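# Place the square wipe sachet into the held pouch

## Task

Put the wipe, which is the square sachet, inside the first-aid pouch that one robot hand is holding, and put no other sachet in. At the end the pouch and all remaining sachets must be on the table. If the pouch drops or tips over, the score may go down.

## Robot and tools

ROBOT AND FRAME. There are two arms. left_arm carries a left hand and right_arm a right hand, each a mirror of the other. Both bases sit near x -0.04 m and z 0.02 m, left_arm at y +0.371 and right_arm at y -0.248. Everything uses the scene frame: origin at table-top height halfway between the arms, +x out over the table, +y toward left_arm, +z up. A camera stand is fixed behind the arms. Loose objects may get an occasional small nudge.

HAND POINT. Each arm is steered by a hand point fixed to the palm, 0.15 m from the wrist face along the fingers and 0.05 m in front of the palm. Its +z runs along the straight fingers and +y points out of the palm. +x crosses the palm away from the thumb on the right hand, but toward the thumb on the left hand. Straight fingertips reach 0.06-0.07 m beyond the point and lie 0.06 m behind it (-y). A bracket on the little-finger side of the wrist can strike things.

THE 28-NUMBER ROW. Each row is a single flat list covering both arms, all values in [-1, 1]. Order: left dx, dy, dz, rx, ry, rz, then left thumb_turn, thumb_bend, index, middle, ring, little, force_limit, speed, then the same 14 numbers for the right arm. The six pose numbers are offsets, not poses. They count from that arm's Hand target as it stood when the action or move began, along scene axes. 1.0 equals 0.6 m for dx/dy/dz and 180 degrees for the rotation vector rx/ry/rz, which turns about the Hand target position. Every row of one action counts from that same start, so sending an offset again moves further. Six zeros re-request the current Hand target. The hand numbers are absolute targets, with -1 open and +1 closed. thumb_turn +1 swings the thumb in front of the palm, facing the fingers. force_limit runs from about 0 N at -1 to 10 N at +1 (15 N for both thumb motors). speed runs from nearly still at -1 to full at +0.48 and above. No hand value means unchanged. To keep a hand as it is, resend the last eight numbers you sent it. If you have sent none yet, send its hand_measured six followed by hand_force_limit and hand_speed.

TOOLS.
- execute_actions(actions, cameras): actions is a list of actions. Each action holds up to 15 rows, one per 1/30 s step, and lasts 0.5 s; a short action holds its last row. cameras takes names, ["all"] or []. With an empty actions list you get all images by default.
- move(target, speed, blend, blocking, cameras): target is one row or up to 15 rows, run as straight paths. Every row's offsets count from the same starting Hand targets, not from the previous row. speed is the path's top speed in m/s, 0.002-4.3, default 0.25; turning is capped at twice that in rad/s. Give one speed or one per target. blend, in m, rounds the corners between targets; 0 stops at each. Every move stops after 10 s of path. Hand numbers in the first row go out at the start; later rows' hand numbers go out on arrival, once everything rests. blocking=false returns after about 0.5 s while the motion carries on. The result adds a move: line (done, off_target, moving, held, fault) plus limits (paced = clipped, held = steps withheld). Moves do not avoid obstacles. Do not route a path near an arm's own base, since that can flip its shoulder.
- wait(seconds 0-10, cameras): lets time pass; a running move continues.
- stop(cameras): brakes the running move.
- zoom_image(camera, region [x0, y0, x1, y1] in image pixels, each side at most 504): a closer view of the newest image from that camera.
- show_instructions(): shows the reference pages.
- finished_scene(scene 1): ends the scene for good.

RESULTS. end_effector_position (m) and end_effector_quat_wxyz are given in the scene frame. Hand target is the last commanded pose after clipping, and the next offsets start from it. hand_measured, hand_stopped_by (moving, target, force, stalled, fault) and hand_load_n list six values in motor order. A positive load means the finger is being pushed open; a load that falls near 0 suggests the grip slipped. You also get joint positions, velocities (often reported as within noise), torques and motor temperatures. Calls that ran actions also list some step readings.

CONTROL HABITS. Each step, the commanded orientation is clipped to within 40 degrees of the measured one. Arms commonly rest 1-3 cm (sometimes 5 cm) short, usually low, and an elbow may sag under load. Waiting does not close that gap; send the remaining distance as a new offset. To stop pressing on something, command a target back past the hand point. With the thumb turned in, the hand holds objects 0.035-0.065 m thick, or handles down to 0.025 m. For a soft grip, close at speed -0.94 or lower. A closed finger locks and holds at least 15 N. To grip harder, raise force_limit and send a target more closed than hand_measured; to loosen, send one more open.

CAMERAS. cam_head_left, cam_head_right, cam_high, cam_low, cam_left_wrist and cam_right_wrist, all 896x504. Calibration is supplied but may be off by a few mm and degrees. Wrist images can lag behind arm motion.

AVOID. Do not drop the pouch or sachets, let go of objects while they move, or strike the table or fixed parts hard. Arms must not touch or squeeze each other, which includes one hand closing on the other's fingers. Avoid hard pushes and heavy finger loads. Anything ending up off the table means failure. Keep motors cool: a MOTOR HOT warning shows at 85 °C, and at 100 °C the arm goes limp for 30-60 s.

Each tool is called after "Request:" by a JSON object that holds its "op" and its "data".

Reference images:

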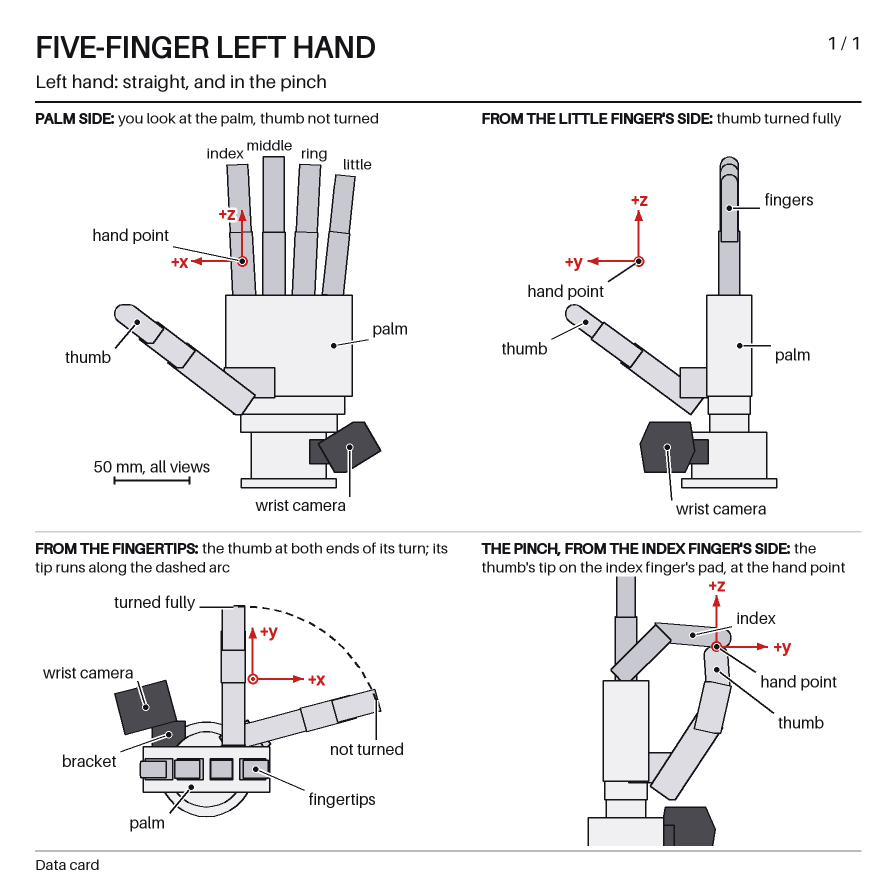

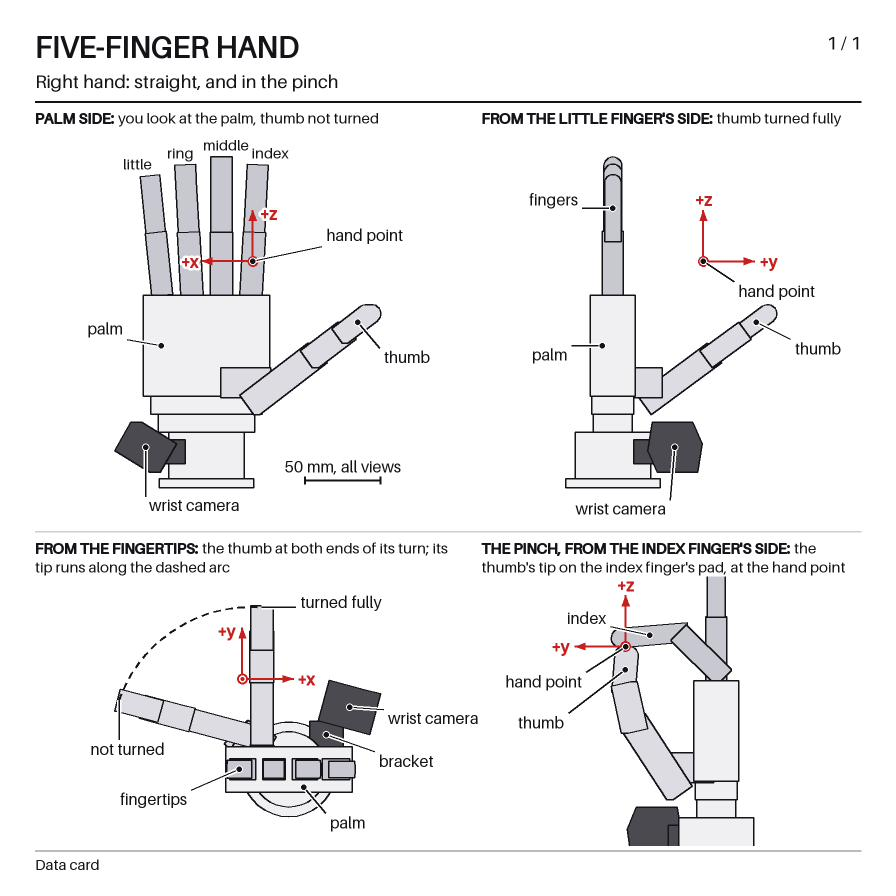

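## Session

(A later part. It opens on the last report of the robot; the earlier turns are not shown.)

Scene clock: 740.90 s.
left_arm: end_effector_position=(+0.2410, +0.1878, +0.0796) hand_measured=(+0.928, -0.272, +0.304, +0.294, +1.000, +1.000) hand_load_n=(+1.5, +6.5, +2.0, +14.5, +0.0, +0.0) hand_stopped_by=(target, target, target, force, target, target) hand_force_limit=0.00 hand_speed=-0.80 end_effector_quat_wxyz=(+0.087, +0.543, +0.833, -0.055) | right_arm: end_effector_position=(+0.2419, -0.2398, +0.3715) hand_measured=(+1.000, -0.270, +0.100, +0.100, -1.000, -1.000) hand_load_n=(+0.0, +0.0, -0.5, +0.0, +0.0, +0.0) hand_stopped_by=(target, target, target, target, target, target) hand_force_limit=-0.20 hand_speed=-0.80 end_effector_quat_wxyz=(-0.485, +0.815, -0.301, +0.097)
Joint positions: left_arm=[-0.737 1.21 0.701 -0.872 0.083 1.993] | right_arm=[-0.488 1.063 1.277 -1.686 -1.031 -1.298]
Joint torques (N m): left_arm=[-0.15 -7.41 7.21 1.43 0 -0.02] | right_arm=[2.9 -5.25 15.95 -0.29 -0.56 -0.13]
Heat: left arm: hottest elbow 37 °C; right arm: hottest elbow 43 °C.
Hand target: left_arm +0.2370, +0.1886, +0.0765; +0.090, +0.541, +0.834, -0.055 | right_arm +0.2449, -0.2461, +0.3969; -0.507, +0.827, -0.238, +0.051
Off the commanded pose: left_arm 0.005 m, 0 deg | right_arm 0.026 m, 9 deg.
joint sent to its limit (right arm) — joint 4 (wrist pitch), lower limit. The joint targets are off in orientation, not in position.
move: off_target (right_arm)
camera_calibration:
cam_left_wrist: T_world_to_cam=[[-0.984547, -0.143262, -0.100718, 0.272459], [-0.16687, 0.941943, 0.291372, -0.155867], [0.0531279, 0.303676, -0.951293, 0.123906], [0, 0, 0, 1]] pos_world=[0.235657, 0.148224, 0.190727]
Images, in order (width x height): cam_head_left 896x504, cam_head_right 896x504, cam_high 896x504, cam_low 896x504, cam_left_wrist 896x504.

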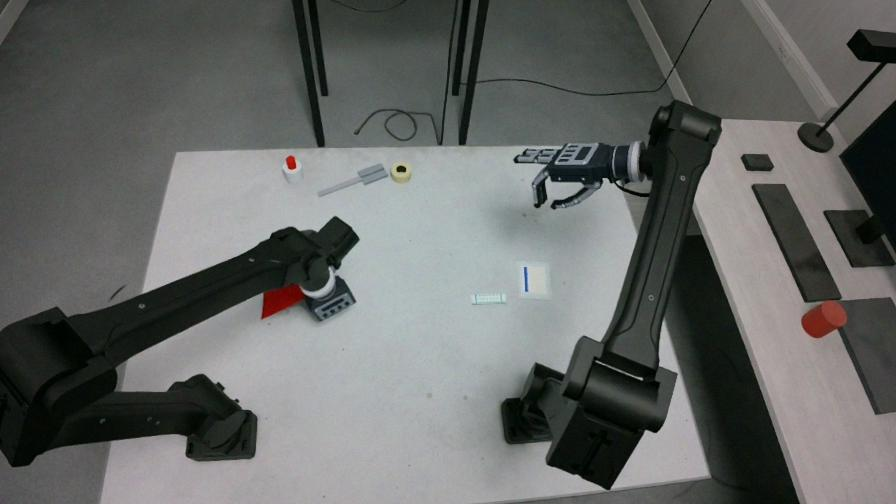

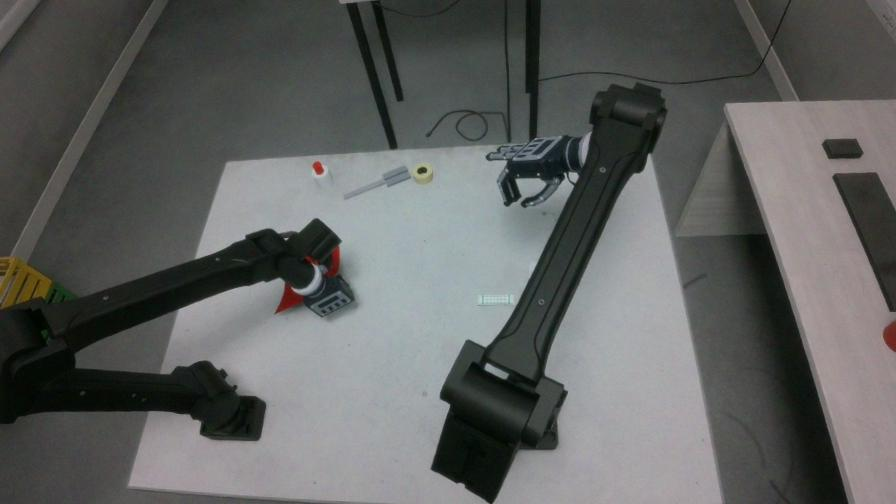

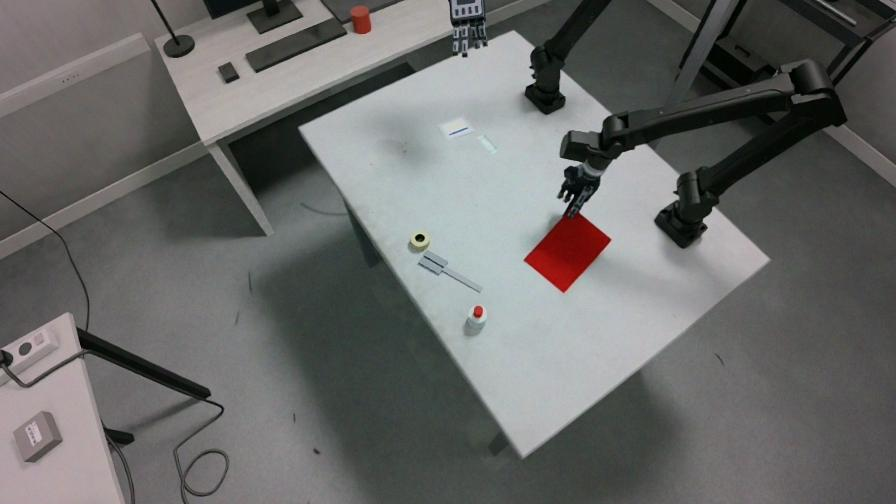

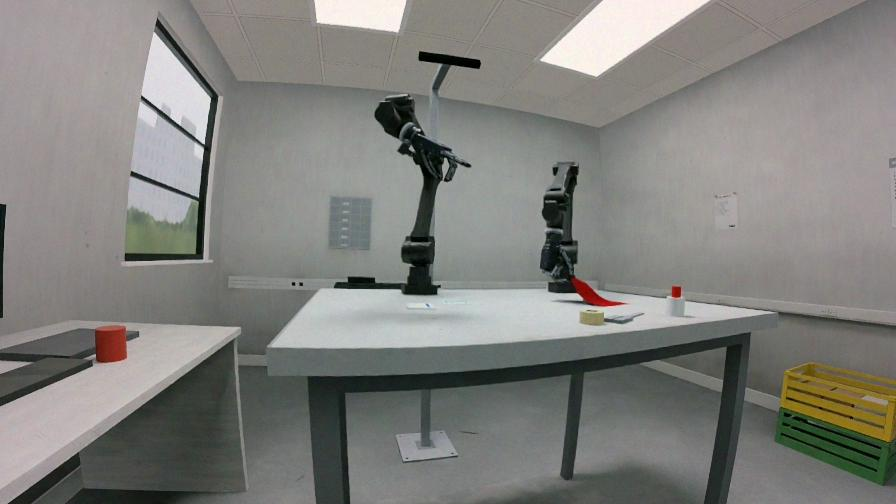

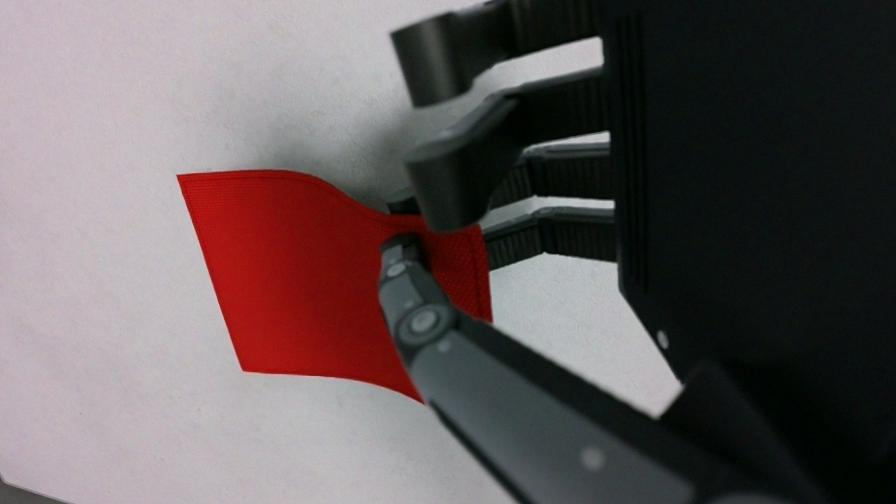

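Request:
{"op": "move", "data": {"target": [[-0.02,0.012,-0.06,0,0,0,0.928,-0.268,0.304,0.296,1.0,1.0,0.0,-0.8, 0,0,0,0,0,0,1,-0.27,0.1,0.1,-1,-1,-0.2,-0.8]], "speed": 0.06, "cameras": ["cam_high","cam_low","cam_left_wrist"]}}

Request:
{"op": "zoom_image", "data": {"camera": "cam_low", "region": [510, 230, 630, 330]}}

Request:
{"op": "zoom_image", "data": {"camera": "cam_high", "region": [490, 160, 630, 310]}}

Scene clock: 745.37 s.
left_arm: end_effector_position=(+0.2301, +0.1937, +0.0488) hand_measured=(+0.928, -0.272, +0.304, +0.294, +1.000, +1.000) hand_load_n=(+1.5, +6.5, +2.5, +14.5, -0.5, +0.0) hand_stopped_by=(target, target, target, force, target, target) hand_force_limit=0.00 hand_speed=-0.80 end_effector_quat_wxyz=(+0.096, +0.543, +0.832, -0.056) | right_arm: end_effector_position=(+0.2419, -0.2398, +0.3715) hand_measured=(+1.000, -0.270, +0.100, +0.100, -1.000, -1.000) hand_load_n=(-0.5, +0.0, +0.0, +0.0, +0.0, +0.0) hand_stopped_by=(target, target, target, target, target, target) hand_force_limit=-0.20 hand_speed=-0.80 end_effector_quat_wxyz=(-0.485, +0.815, -0.301, +0.097)
Joint positions: left_arm=[-0.747 1.22 0.61 -0.754 0.081 1.984] | right_arm=[-0.488 1.063 1.277 -1.686 -1.031 -1.298]
Joint torques (N m): left_arm=[-0.15 -5.36 6.8 1.51 0 -0.01] | right_arm=[2.49 -5.3 16.01 -0.35 -0.55 -0.12]
Heat: left arm: hottest elbow 37 °C; right arm: hottest elbow 44 °C.
Hand target: left_arm +0.2248, +0.1958, +0.0403; +0.089, +0.541, +0.834, -0.055 | right_arm +0.2449, -0.2461, +0.3969; -0.507, +0.827, -0.238, +0.051
Off the commanded pose: left_arm 0.010 m, 1 deg | right_arm 0.026 m, 9 deg.
joint sent to its limit (right arm) — joint 4 (wrist pitch), lower limit. The joint targets are off in orientation, not in position.
move: off_target (right_arm)
camera_calibration:
cam_left_wrist: T_world_to_cam=[[-0.983189, -0.144268, -0.111925, 0.259821], [-0.170371, 0.945318, 0.278115, -0.153483], [0.0656816, 0.292508, -0.954005, 0.0926922], [0, 0, 0, 1]] pos_world=[0.223216, 0.155461, 0.160195]
Images, in order (width x height): cam_high 896x504, cam_low 896x504, cam_left_wrist 896x504.

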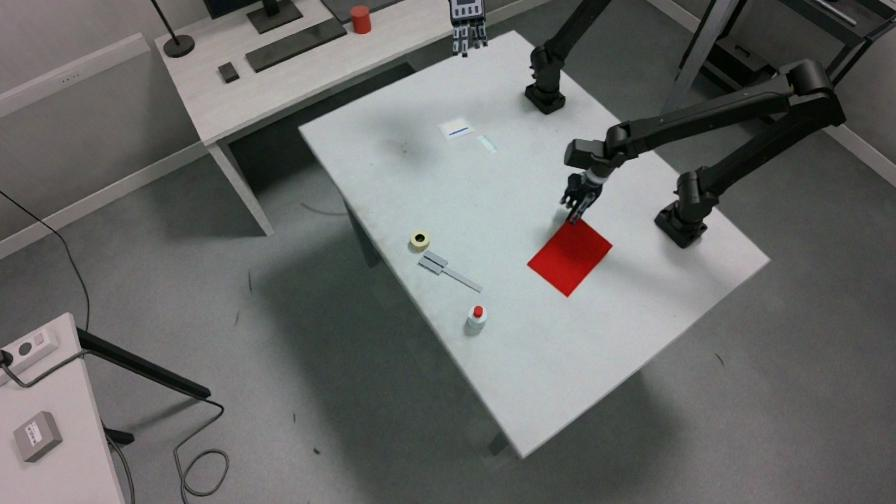

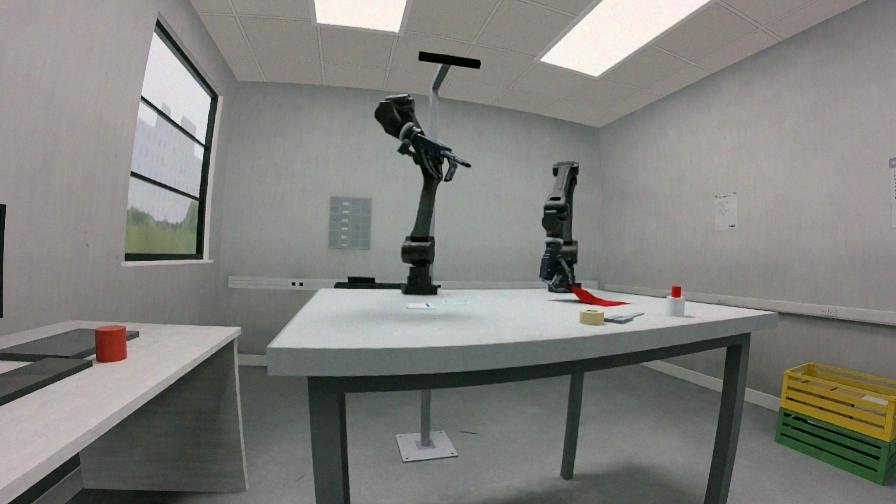

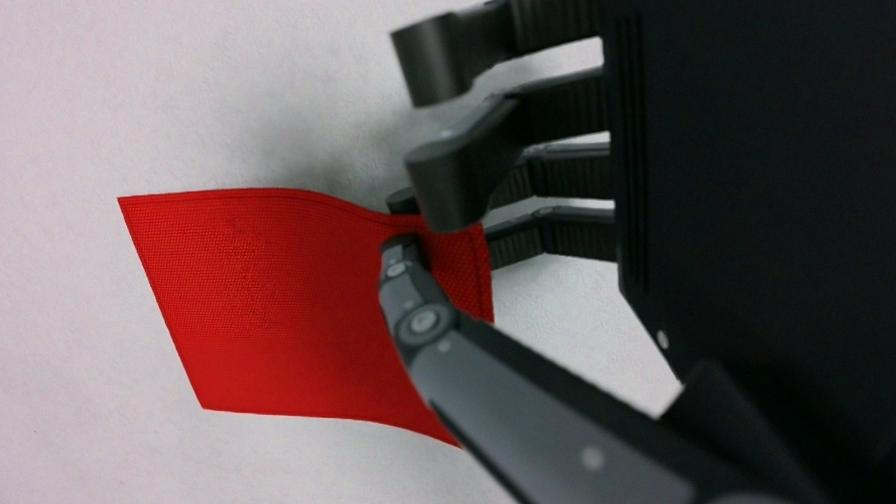

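Scaled by 4.200 from the camera's 896x504 image, which has a finer 1280x720 frame.

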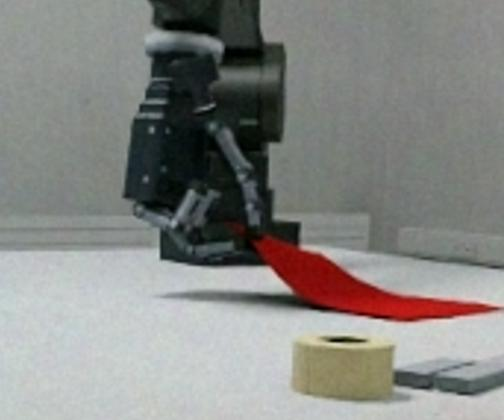

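Scaled by 3.360 from the camera's 896x504 image, which has a finer 1280x720 frame.

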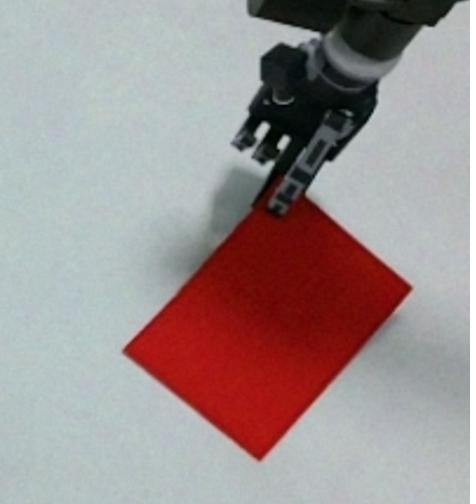

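Request:
{"op": "move", "data": {"target": [[-0.012,0.006,-0.035,0,0,0,0.928,-0.268,0.304,0.296,1.0,1.0,0.0,-0.8, 0,0,0,0,0,0,1,-0.27,0.1,0.1,-1,-1,-0.2,-0.8]], "speed": 0.04, "cameras": ["cam_high","cam_low","cam_left_wrist"]}}

Request:
{"op": "zoom_image", "data": {"camera": "cam_low", "region": [510, 230, 630, 330]}}

Scene clock: 749.40 s.
left_arm: end_effector_position=(+0.2234, +0.1968, +0.0277) hand_measured=(+0.928, -0.272, +0.304, +0.294, +1.000, +1.000) hand_load_n=(+2.0, +6.5, +2.0, +14.5, +0.0, +0.0) hand_stopped_by=(target, target, target, force, target, target) hand_force_limit=0.00 hand_speed=-0.80 end_effector_quat_wxyz=(+0.096, +0.543, +0.832, -0.056) | right_arm: end_effector_position=(+0.2419, -0.2398, +0.3715) hand_measured=(+1.000, -0.270, +0.100, +0.100, -1.000, -1.000) hand_load_n=(+0.0, +0.0, +0.0, +0.0, -0.5, +0.0) hand_stopped_by=(target, target, target, target, target, target) hand_force_limit=-0.20 hand_speed=-0.80 end_effector_quat_wxyz=(-0.485, +0.815, -0.301, +0.097)
Joint positions: left_arm=[-0.755 1.246 0.562 -0.678 0.079 1.976] | right_arm=[-0.488 1.063 1.277 -1.686 -1.031 -1.298]
Joint torques (N m): left_arm=[-0.21 -5.3 6.38 1.57 -0.01 -0.03] | right_arm=[2.84 -5.01 15.92 -0.35 -0.56 -0.11]
Heat: left arm: hottest elbow 37 °C; right arm: hottest elbow 44 °C.
Hand target: left_arm +0.2178, +0.1994, +0.0194; +0.090, +0.541, +0.834, -0.055 | right_arm +0.2449, -0.2461, +0.3969; -0.507, +0.827, -0.238, +0.051
Off the commanded pose: left_arm 0.011 m, 1 deg | right_arm 0.026 m, 9 deg.
joint sent to its limit (right arm) — joint 4 (wrist pitch), lower limit. The joint targets are off in orientation, not in position.
move: off_target (left_arm, right_arm)
camera_calibration:
cam_left_wrist: T_world_to_cam=[[-0.983111, -0.144446, -0.112377, 0.251392], [-0.170663, 0.945321, 0.277926, -0.151598], [0.0660866, 0.292411, -0.954007, 0.072023], [0, 0, 0, 1]] pos_world=[0.216514, 0.158561, 0.139094]
Images, in order (width x height): cam_high 896x504, cam_low 896x504, cam_left_wrist 896x504.

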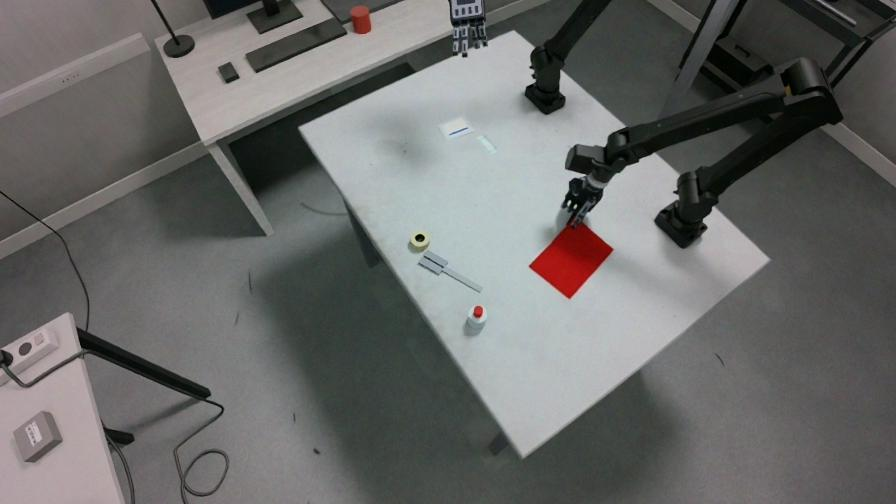

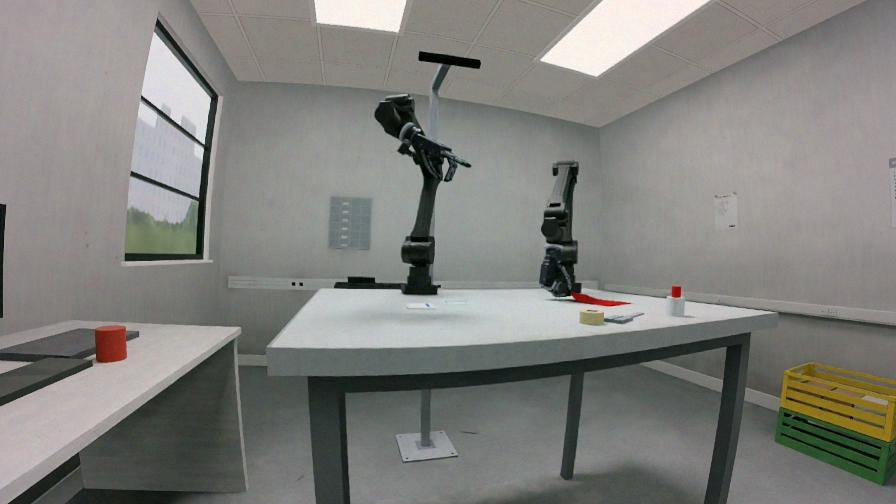

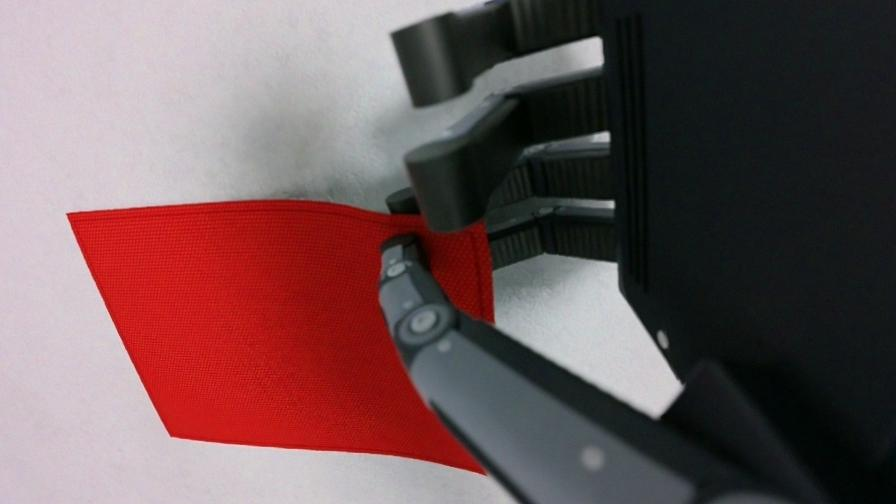

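Scaled by 4.200 from the camera's 896x504 image, which has a finer 1280x720 frame.

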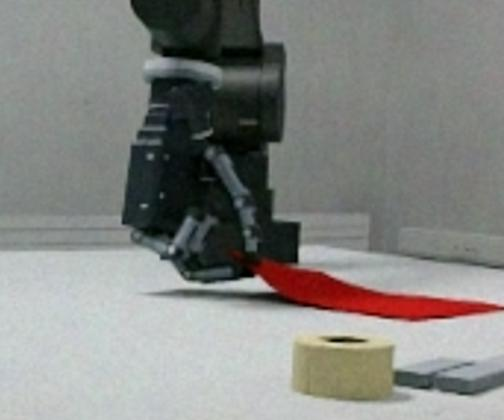

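Request:
{"op": "move", "data": {"target": [[0,0,0,0,0,0,0.928,-0.7,0.304,0.296,1.0,1.0,0.0,-0.8, 0,0,0,0,0,0,1,-0.27,0.1,0.1,-1,-1,-0.2,-0.8],[0,0,0,0,0,0,0.928,-0.7,0.06,0.06,1.0,1.0,0.0,-0.8, 0,0,0,0,0,0,1,-0.27,0.1,0.1,-1,-1,-0.2,-0.8]], "speed": 0.04, "cameras": ["cam_high","cam_low","cam_left_wrist"]}}

Request:
{"op": "zoom_image", "data": {"camera": "cam_low", "region": [510, 230, 630, 330]}}

Request:
{"op": "zoom_image", "data": {"camera": "cam_left_wrist", "region": [260, 100, 560, 400]}}

Scene clock: 757.47 s.
left_arm: end_effector_position=(+0.2244, +0.1978, +0.0302) hand_measured=(+0.928, -0.700, +0.062, +0.060, +1.000, +1.000) hand_load_n=(+0.0, +0.0, -9.5, +0.0, +0.0, -0.5) hand_stopped_by=(target, target, target, target, target, target) hand_force_limit=0.00 hand_speed=-0.80 end_effector_quat_wxyz=(+0.100, +0.538, +0.836, -0.052) | right_arm: end_effector_position=(+0.2419, -0.2398, +0.3715) hand_measured=(+1.000, -0.270, +0.100, +0.100, -1.000, -1.000) hand_load_n=(+0.0, +0.0, +0.0, +0.0, +0.0, -0.5) hand_stopped_by=(target, target, target, target, target, target) hand_force_limit=-0.20 hand_speed=-0.80 end_effector_quat_wxyz=(-0.485, +0.815, -0.301, +0.097)
Joint positions: left_arm=[-0.757 1.239 0.562 -0.677 0.068 1.962] | right_arm=[-0.488 1.063 1.277 -1.686 -1.031 -1.298]
Joint torques (N m): left_arm=[-0.03 -4.54 6.42 1.52 0.37 0.1] | right_arm=[2.55 -5.07 15.94 -0.34 -0.55 -0.11]
Heat: left arm: hottest elbow 36 °C; right arm: hottest elbow 45 °C.
Hand target: left_arm +0.2178, +0.1994, +0.0194; +0.090, +0.541, +0.834, -0.055 | right_arm +0.2449, -0.2461, +0.3969; -0.507, +0.827, -0.238, +0.051
Off the commanded pose: left_arm 0.013 m, 1 deg | right_arm 0.026 m, 9 deg.
joint sent to its limit (right arm) — joint 4 (wrist pitch), lower limit. The joint targets are off in orientation, not in position.
move: off_target (left_arm, right_arm)
camera_calibration:
cam_left_wrist: T_world_to_cam=[[-0.979821, -0.157887, -0.12257, 0.255103], [-0.186562, 0.942493, 0.277312, -0.148904], [0.071737, 0.294583, -0.95293, 0.0723077], [0, 0, 0, 1]] pos_world=[0.216988, 0.159318, 0.141465]
Images, in order (width x height): cam_high 896x504, cam_low 896x504, cam_left_wrist 896x504.

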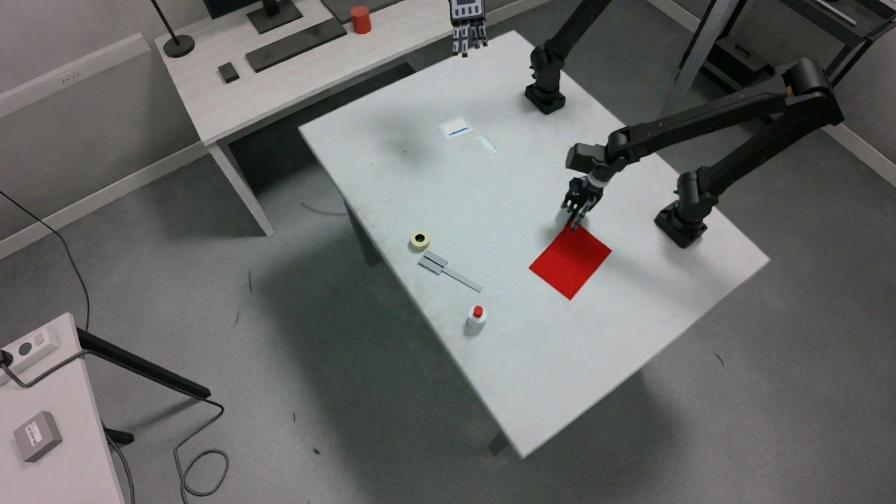

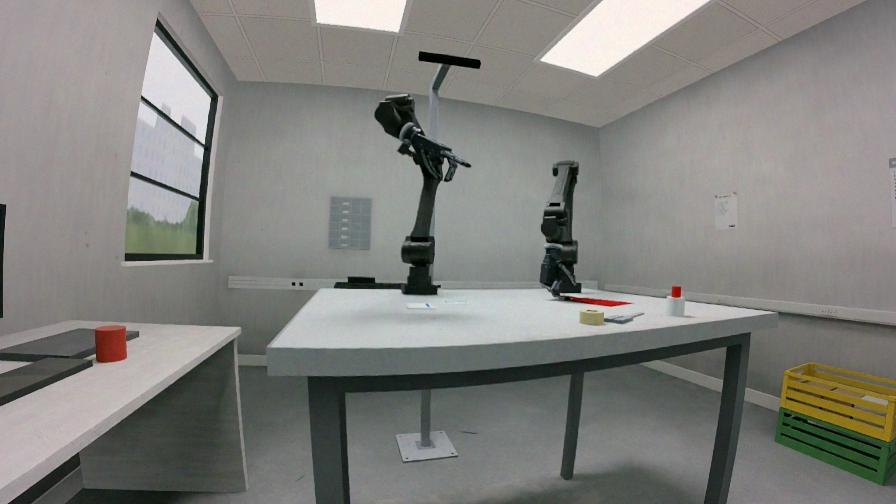

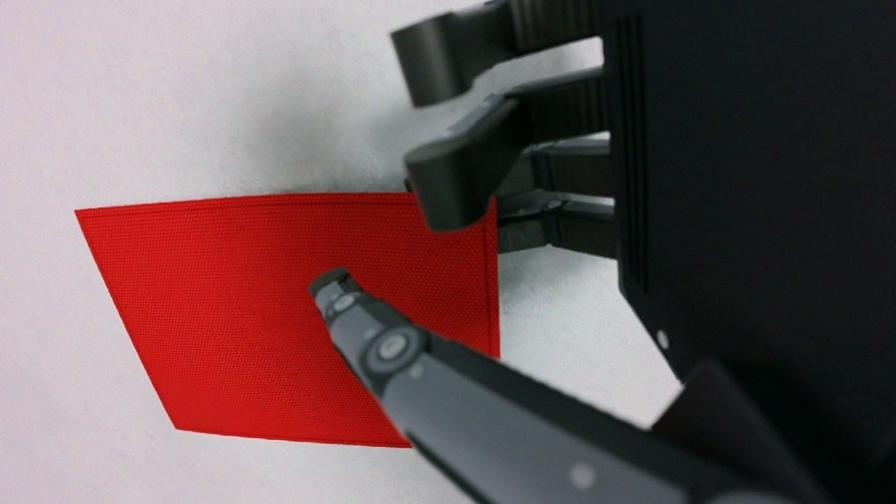

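Scaled by 4.200 from the camera's 896x504 image, which has a finer 1280x720 frame.

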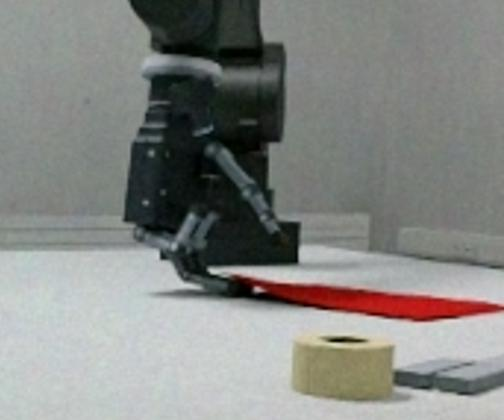

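Scaled by 1.680 from the camera's 896x504 image, which has a finer 1280x720 frame.

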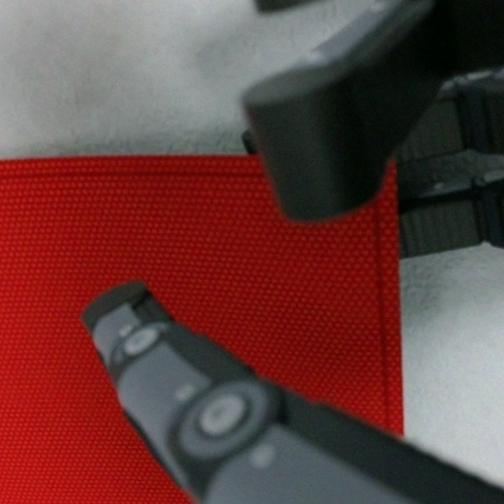

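Request:
{"op": "move", "data": {"target": [[-0.01,-0.003,0.012,0,0,0,0.928,-0.7,0.06,0.06,1.0,1.0,0.0,-0.8, 0,0,0,0,0,0,1,-0.27,0.1,0.1,-1,-1,-0.2,-0.8],[-0.12,-0.053,0.014,0,0,0,0.928,-0.7,0.06,0.06,1.0,1.0,0.0,-0.8, 0,0,0,0,0,0,1,-0.27,0.1,0.1,-1,-1,-0.2,-0.8]], "speed": 0.05, "cameras": ["cam_head_left","cam_head_right","cam_high","cam_low","cam_left_wrist"]}}

Request:
{"op": "zoom_image", "data": {"camera": "cam_low", "region": [510, 230, 630, 330]}}

Request:
{"op": "zoom_image", "data": {"camera": "cam_high", "region": [490, 160, 630, 310]}}

Scene clock: 765.80 s.
left_arm: end_effector_position=(+0.1529, +0.1593, +0.0316) hand_measured=(+0.928, -0.700, +0.062, +0.060, +1.000, +1.000) hand_load_n=(+0.0, +0.0, +0.0, +0.0, +0.0, +0.0) hand_stopped_by=(target, target, target, target, target, target) hand_force_limit=0.00 hand_speed=-0.80 end_effector_quat_wxyz=(+0.099, +0.543, +0.832, -0.059) | right_arm: end_effector_position=(+0.2419, -0.2398, +0.3715) hand_measured=(+1.000, -0.270, +0.100, +0.100, -1.000, -1.000) hand_load_n=(-0.5, +0.0, +0.0, +0.0, +0.0, +0.0) hand_stopped_by=(target, target, target, target, target, target) hand_force_limit=-0.20 hand_speed=-0.80 end_effector_quat_wxyz=(-0.485, +0.815, -0.301, +0.097)
Joint positions: left_arm=[-1.045 1.18 0.524 -0.684 0.02 1.692] | right_arm=[-0.488 1.063 1.277 -1.686 -1.031 -1.298]
Joint torques (N m): left_arm=[-0.09 -6.12 6.52 0.39 -0.05 -0.03] | right_arm=[2.14 -5.19 15.98 -0.4 -0.59 -0.12]
Heat: left arm: hottest elbow 36 °C; right arm: hottest elbow 45 °C.
Hand target: left_arm +0.1457, +0.1676, +0.0278; +0.090, +0.541, +0.834, -0.055 | right_arm +0.2449, -0.2461, +0.3969; -0.507, +0.827, -0.238, +0.051
Off the commanded pose: left_arm 0.012 m, 1 deg | right_arm 0.026 m, 9 deg.
joint sent to its limit (right arm) — joint 4 (wrist pitch), lower limit. The joint targets are off in orientation, not in position.
move: off_target (left_arm, right_arm)
camera_calibration:
cam_left_wrist: T_world_to_cam=[[-0.983063, -0.144961, -0.112132, 0.177188], [-0.17055, 0.947574, 0.270216, -0.129359], [0.0670826, 0.284763, -0.956248, 0.0926232], [0, 0, 0, 1]] pos_world=[0.145911, 0.121887, 0.143394]
Images, in order (width x height): cam_head_left 896x504, cam_head_right 896x504, cam_high 896x504, cam_low 896x504, cam_left_wrist 896x504.

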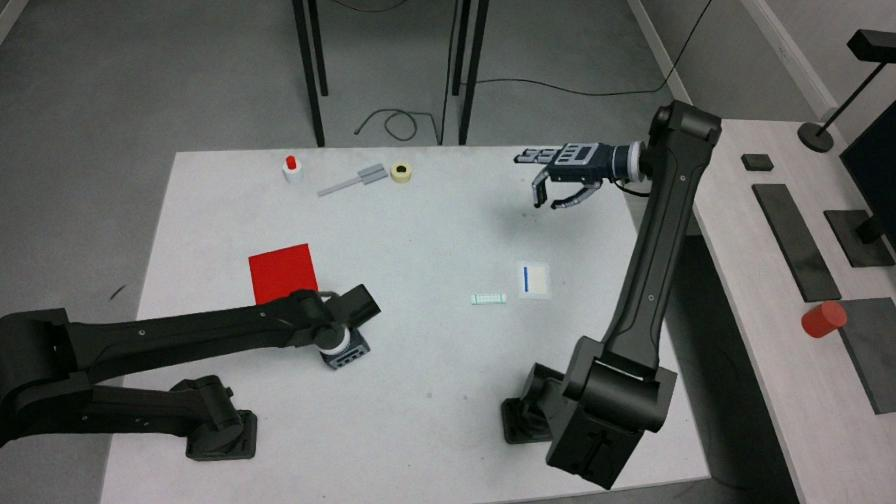

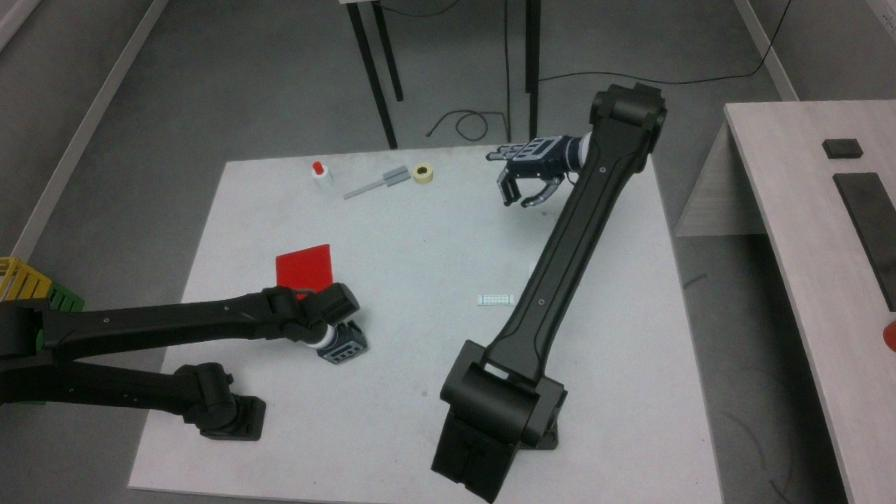

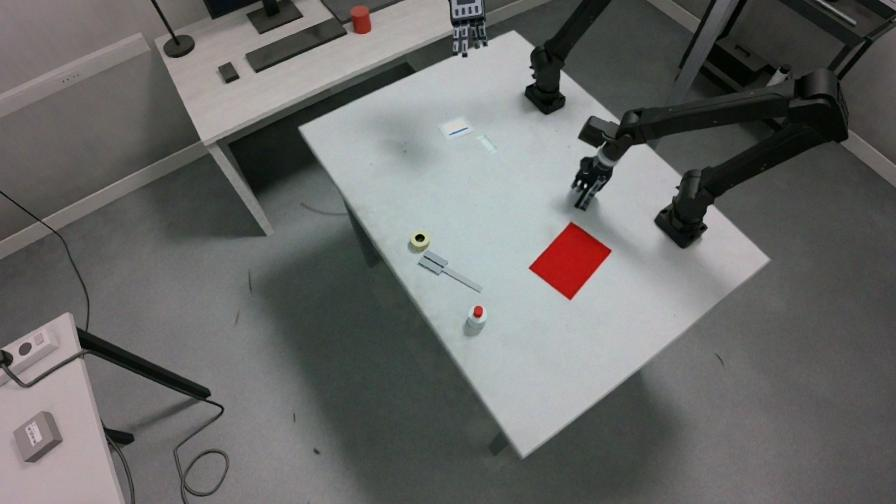

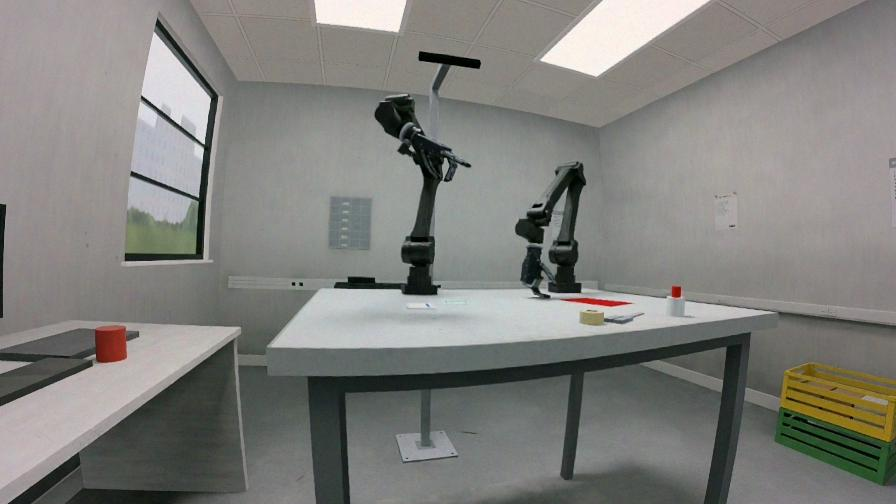

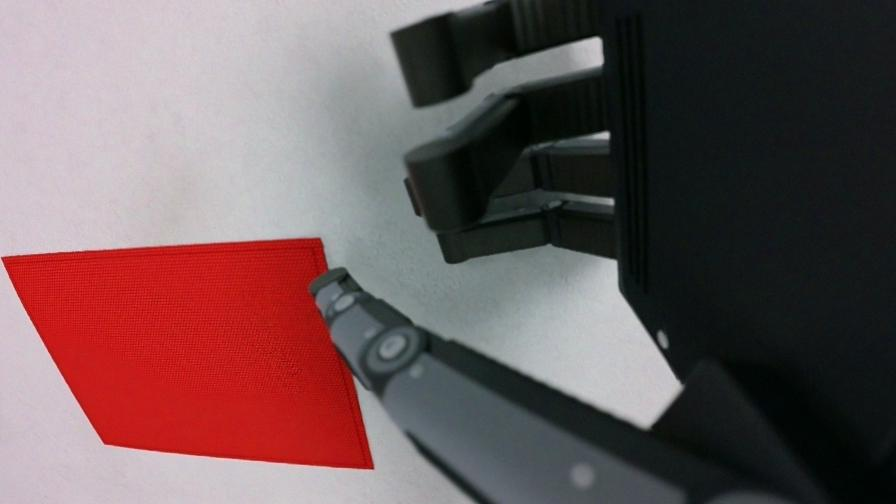

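Scaled by 4.200 from the camera's 896x504 image, which has a finer 1280x720 frame.

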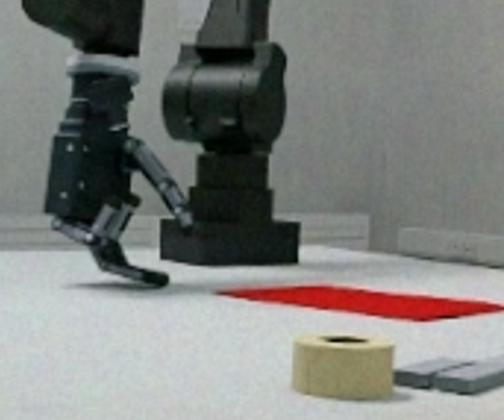

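Scaled by 3.360 from the camera's 896x504 image, which has a finer 1280x720 frame.

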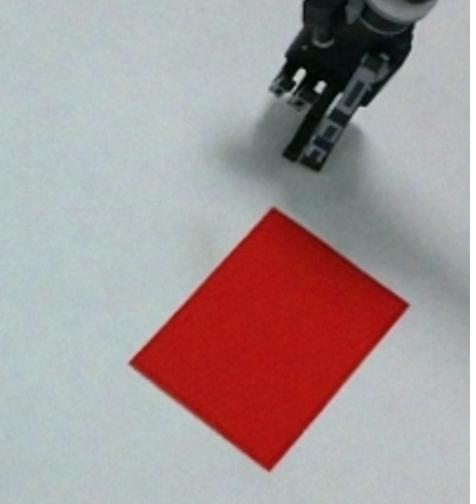

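Request:
{"op": "move", "data": {"target": [-0.03,-0.01,0.12,0,0,0,0.928,-0.7,0.06,0.06,1.0,1.0,0.0,-0.8, 0,0,0,0,0,0,1,-0.27,0.1,0.1,-1,-1,-0.2,-0.8], "speed": 0.12, "cameras": ["cam_head_left","cam_head_right","cam_high"]}}

Request:
{"op": "zoom_image", "data": {"camera": "cam_head_left", "region": [220, 220, 380, 360]}}

Scene clock: 769.87 s.
left_arm: end_effector_position=(+0.1206, +0.1804, +0.0787) hand_measured=(+0.928, -0.700, +0.062, +0.060, +1.000, +1.000) hand_load_n=(+0.0, +0.0, +0.0, -0.5, +0.0, +0.0) hand_stopped_by=(target, target, target, target, target, target) hand_force_limit=0.00 hand_speed=-0.80 end_effector_quat_wxyz=(+0.069, +0.544, +0.835, -0.044) | right_arm: end_effector_position=(+0.2419, -0.2398, +0.3715) hand_measured=(+1.000, -0.270, +0.100, +0.100, -1.000, -1.000) hand_load_n=(+0.0, +0.0, +0.0, +0.0, +0.0, +0.0) hand_stopped_by=(target, target, target, target, target, target) hand_force_limit=-0.20 hand_speed=-0.80 end_effector_quat_wxyz=(-0.485, +0.815, -0.301, +0.097)
Joint positions: left_arm=[-1.118 1.026 0.573 -0.954 0.006 1.62] | right_arm=[-0.488 1.063 1.277 -1.686 -1.031 -1.298]
Joint torques (N m): left_arm=[-0.15 -4.6 13.08 0.31 -0.07 0] | right_arm=[2.61 -5.25 15.91 -0.38 -0.57 -0.11]
Heat: left arm: hottest elbow 35 °C; right arm: hottest elbow 46 °C.
Hand target: left_arm +0.1277, +0.1616, +0.0998; +0.089, +0.541, +0.834, -0.055 | right_arm +0.2449, -0.2461, +0.3969; -0.507, +0.827, -0.238, +0.051
Off the commanded pose: left_arm 0.029 m, 3 deg | right_arm 0.026 m, 9 deg.
joint sent to its limit (right arm) — joint 4 (wrist pitch), lower limit. The joint targets are off in orientation, not in position.
move: off_target (left_arm, right_arm)
Images, in order (width x height): cam_head_left 896x504, cam_head_right 896x504, cam_high 896x504.

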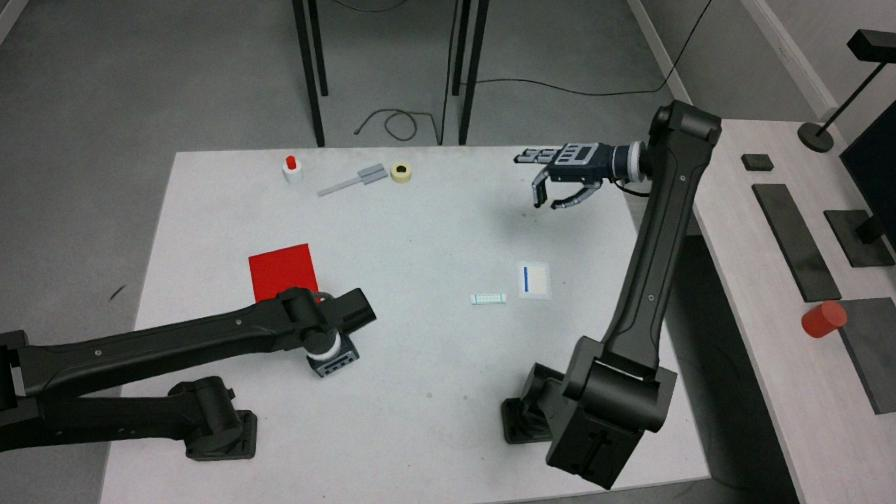

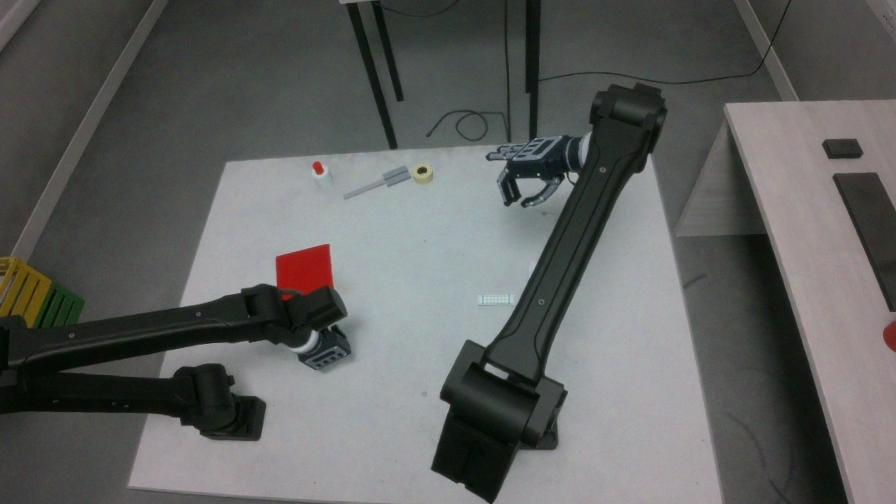

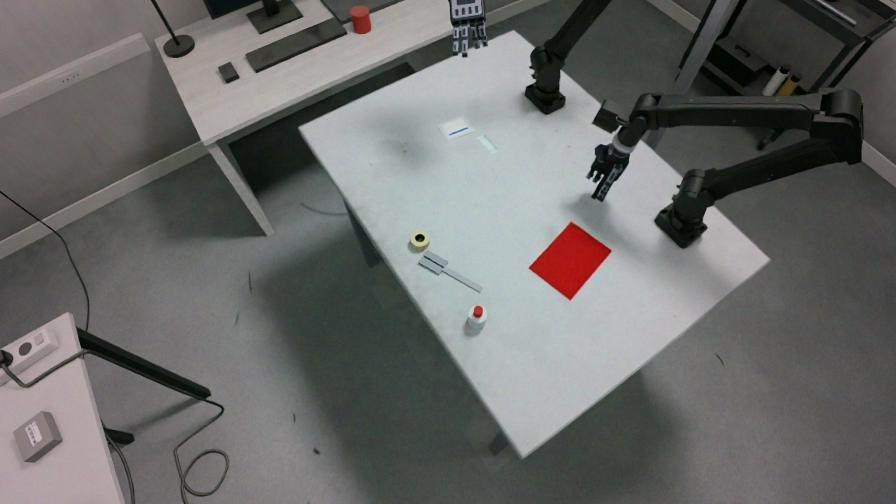

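Scaled by 3.150 from the camera's 896x504 image, which has a finer 1280x720 frame.

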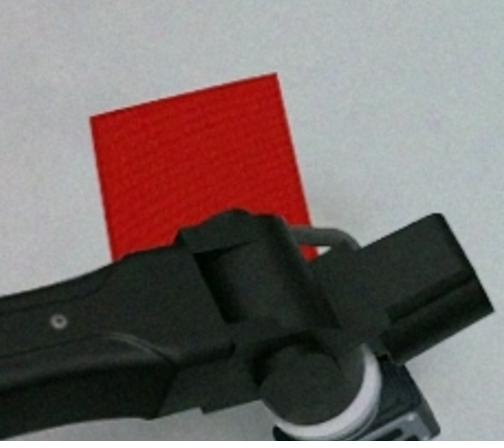

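The pouch is lying flat on the table and nothing is holding it. I can't see the wipe anywhere outside the pouch. The other sachets are still on the table.

Request:
{"op": "finished_scene", "data": {"scene": 1}}

The scene is finished: the task was done.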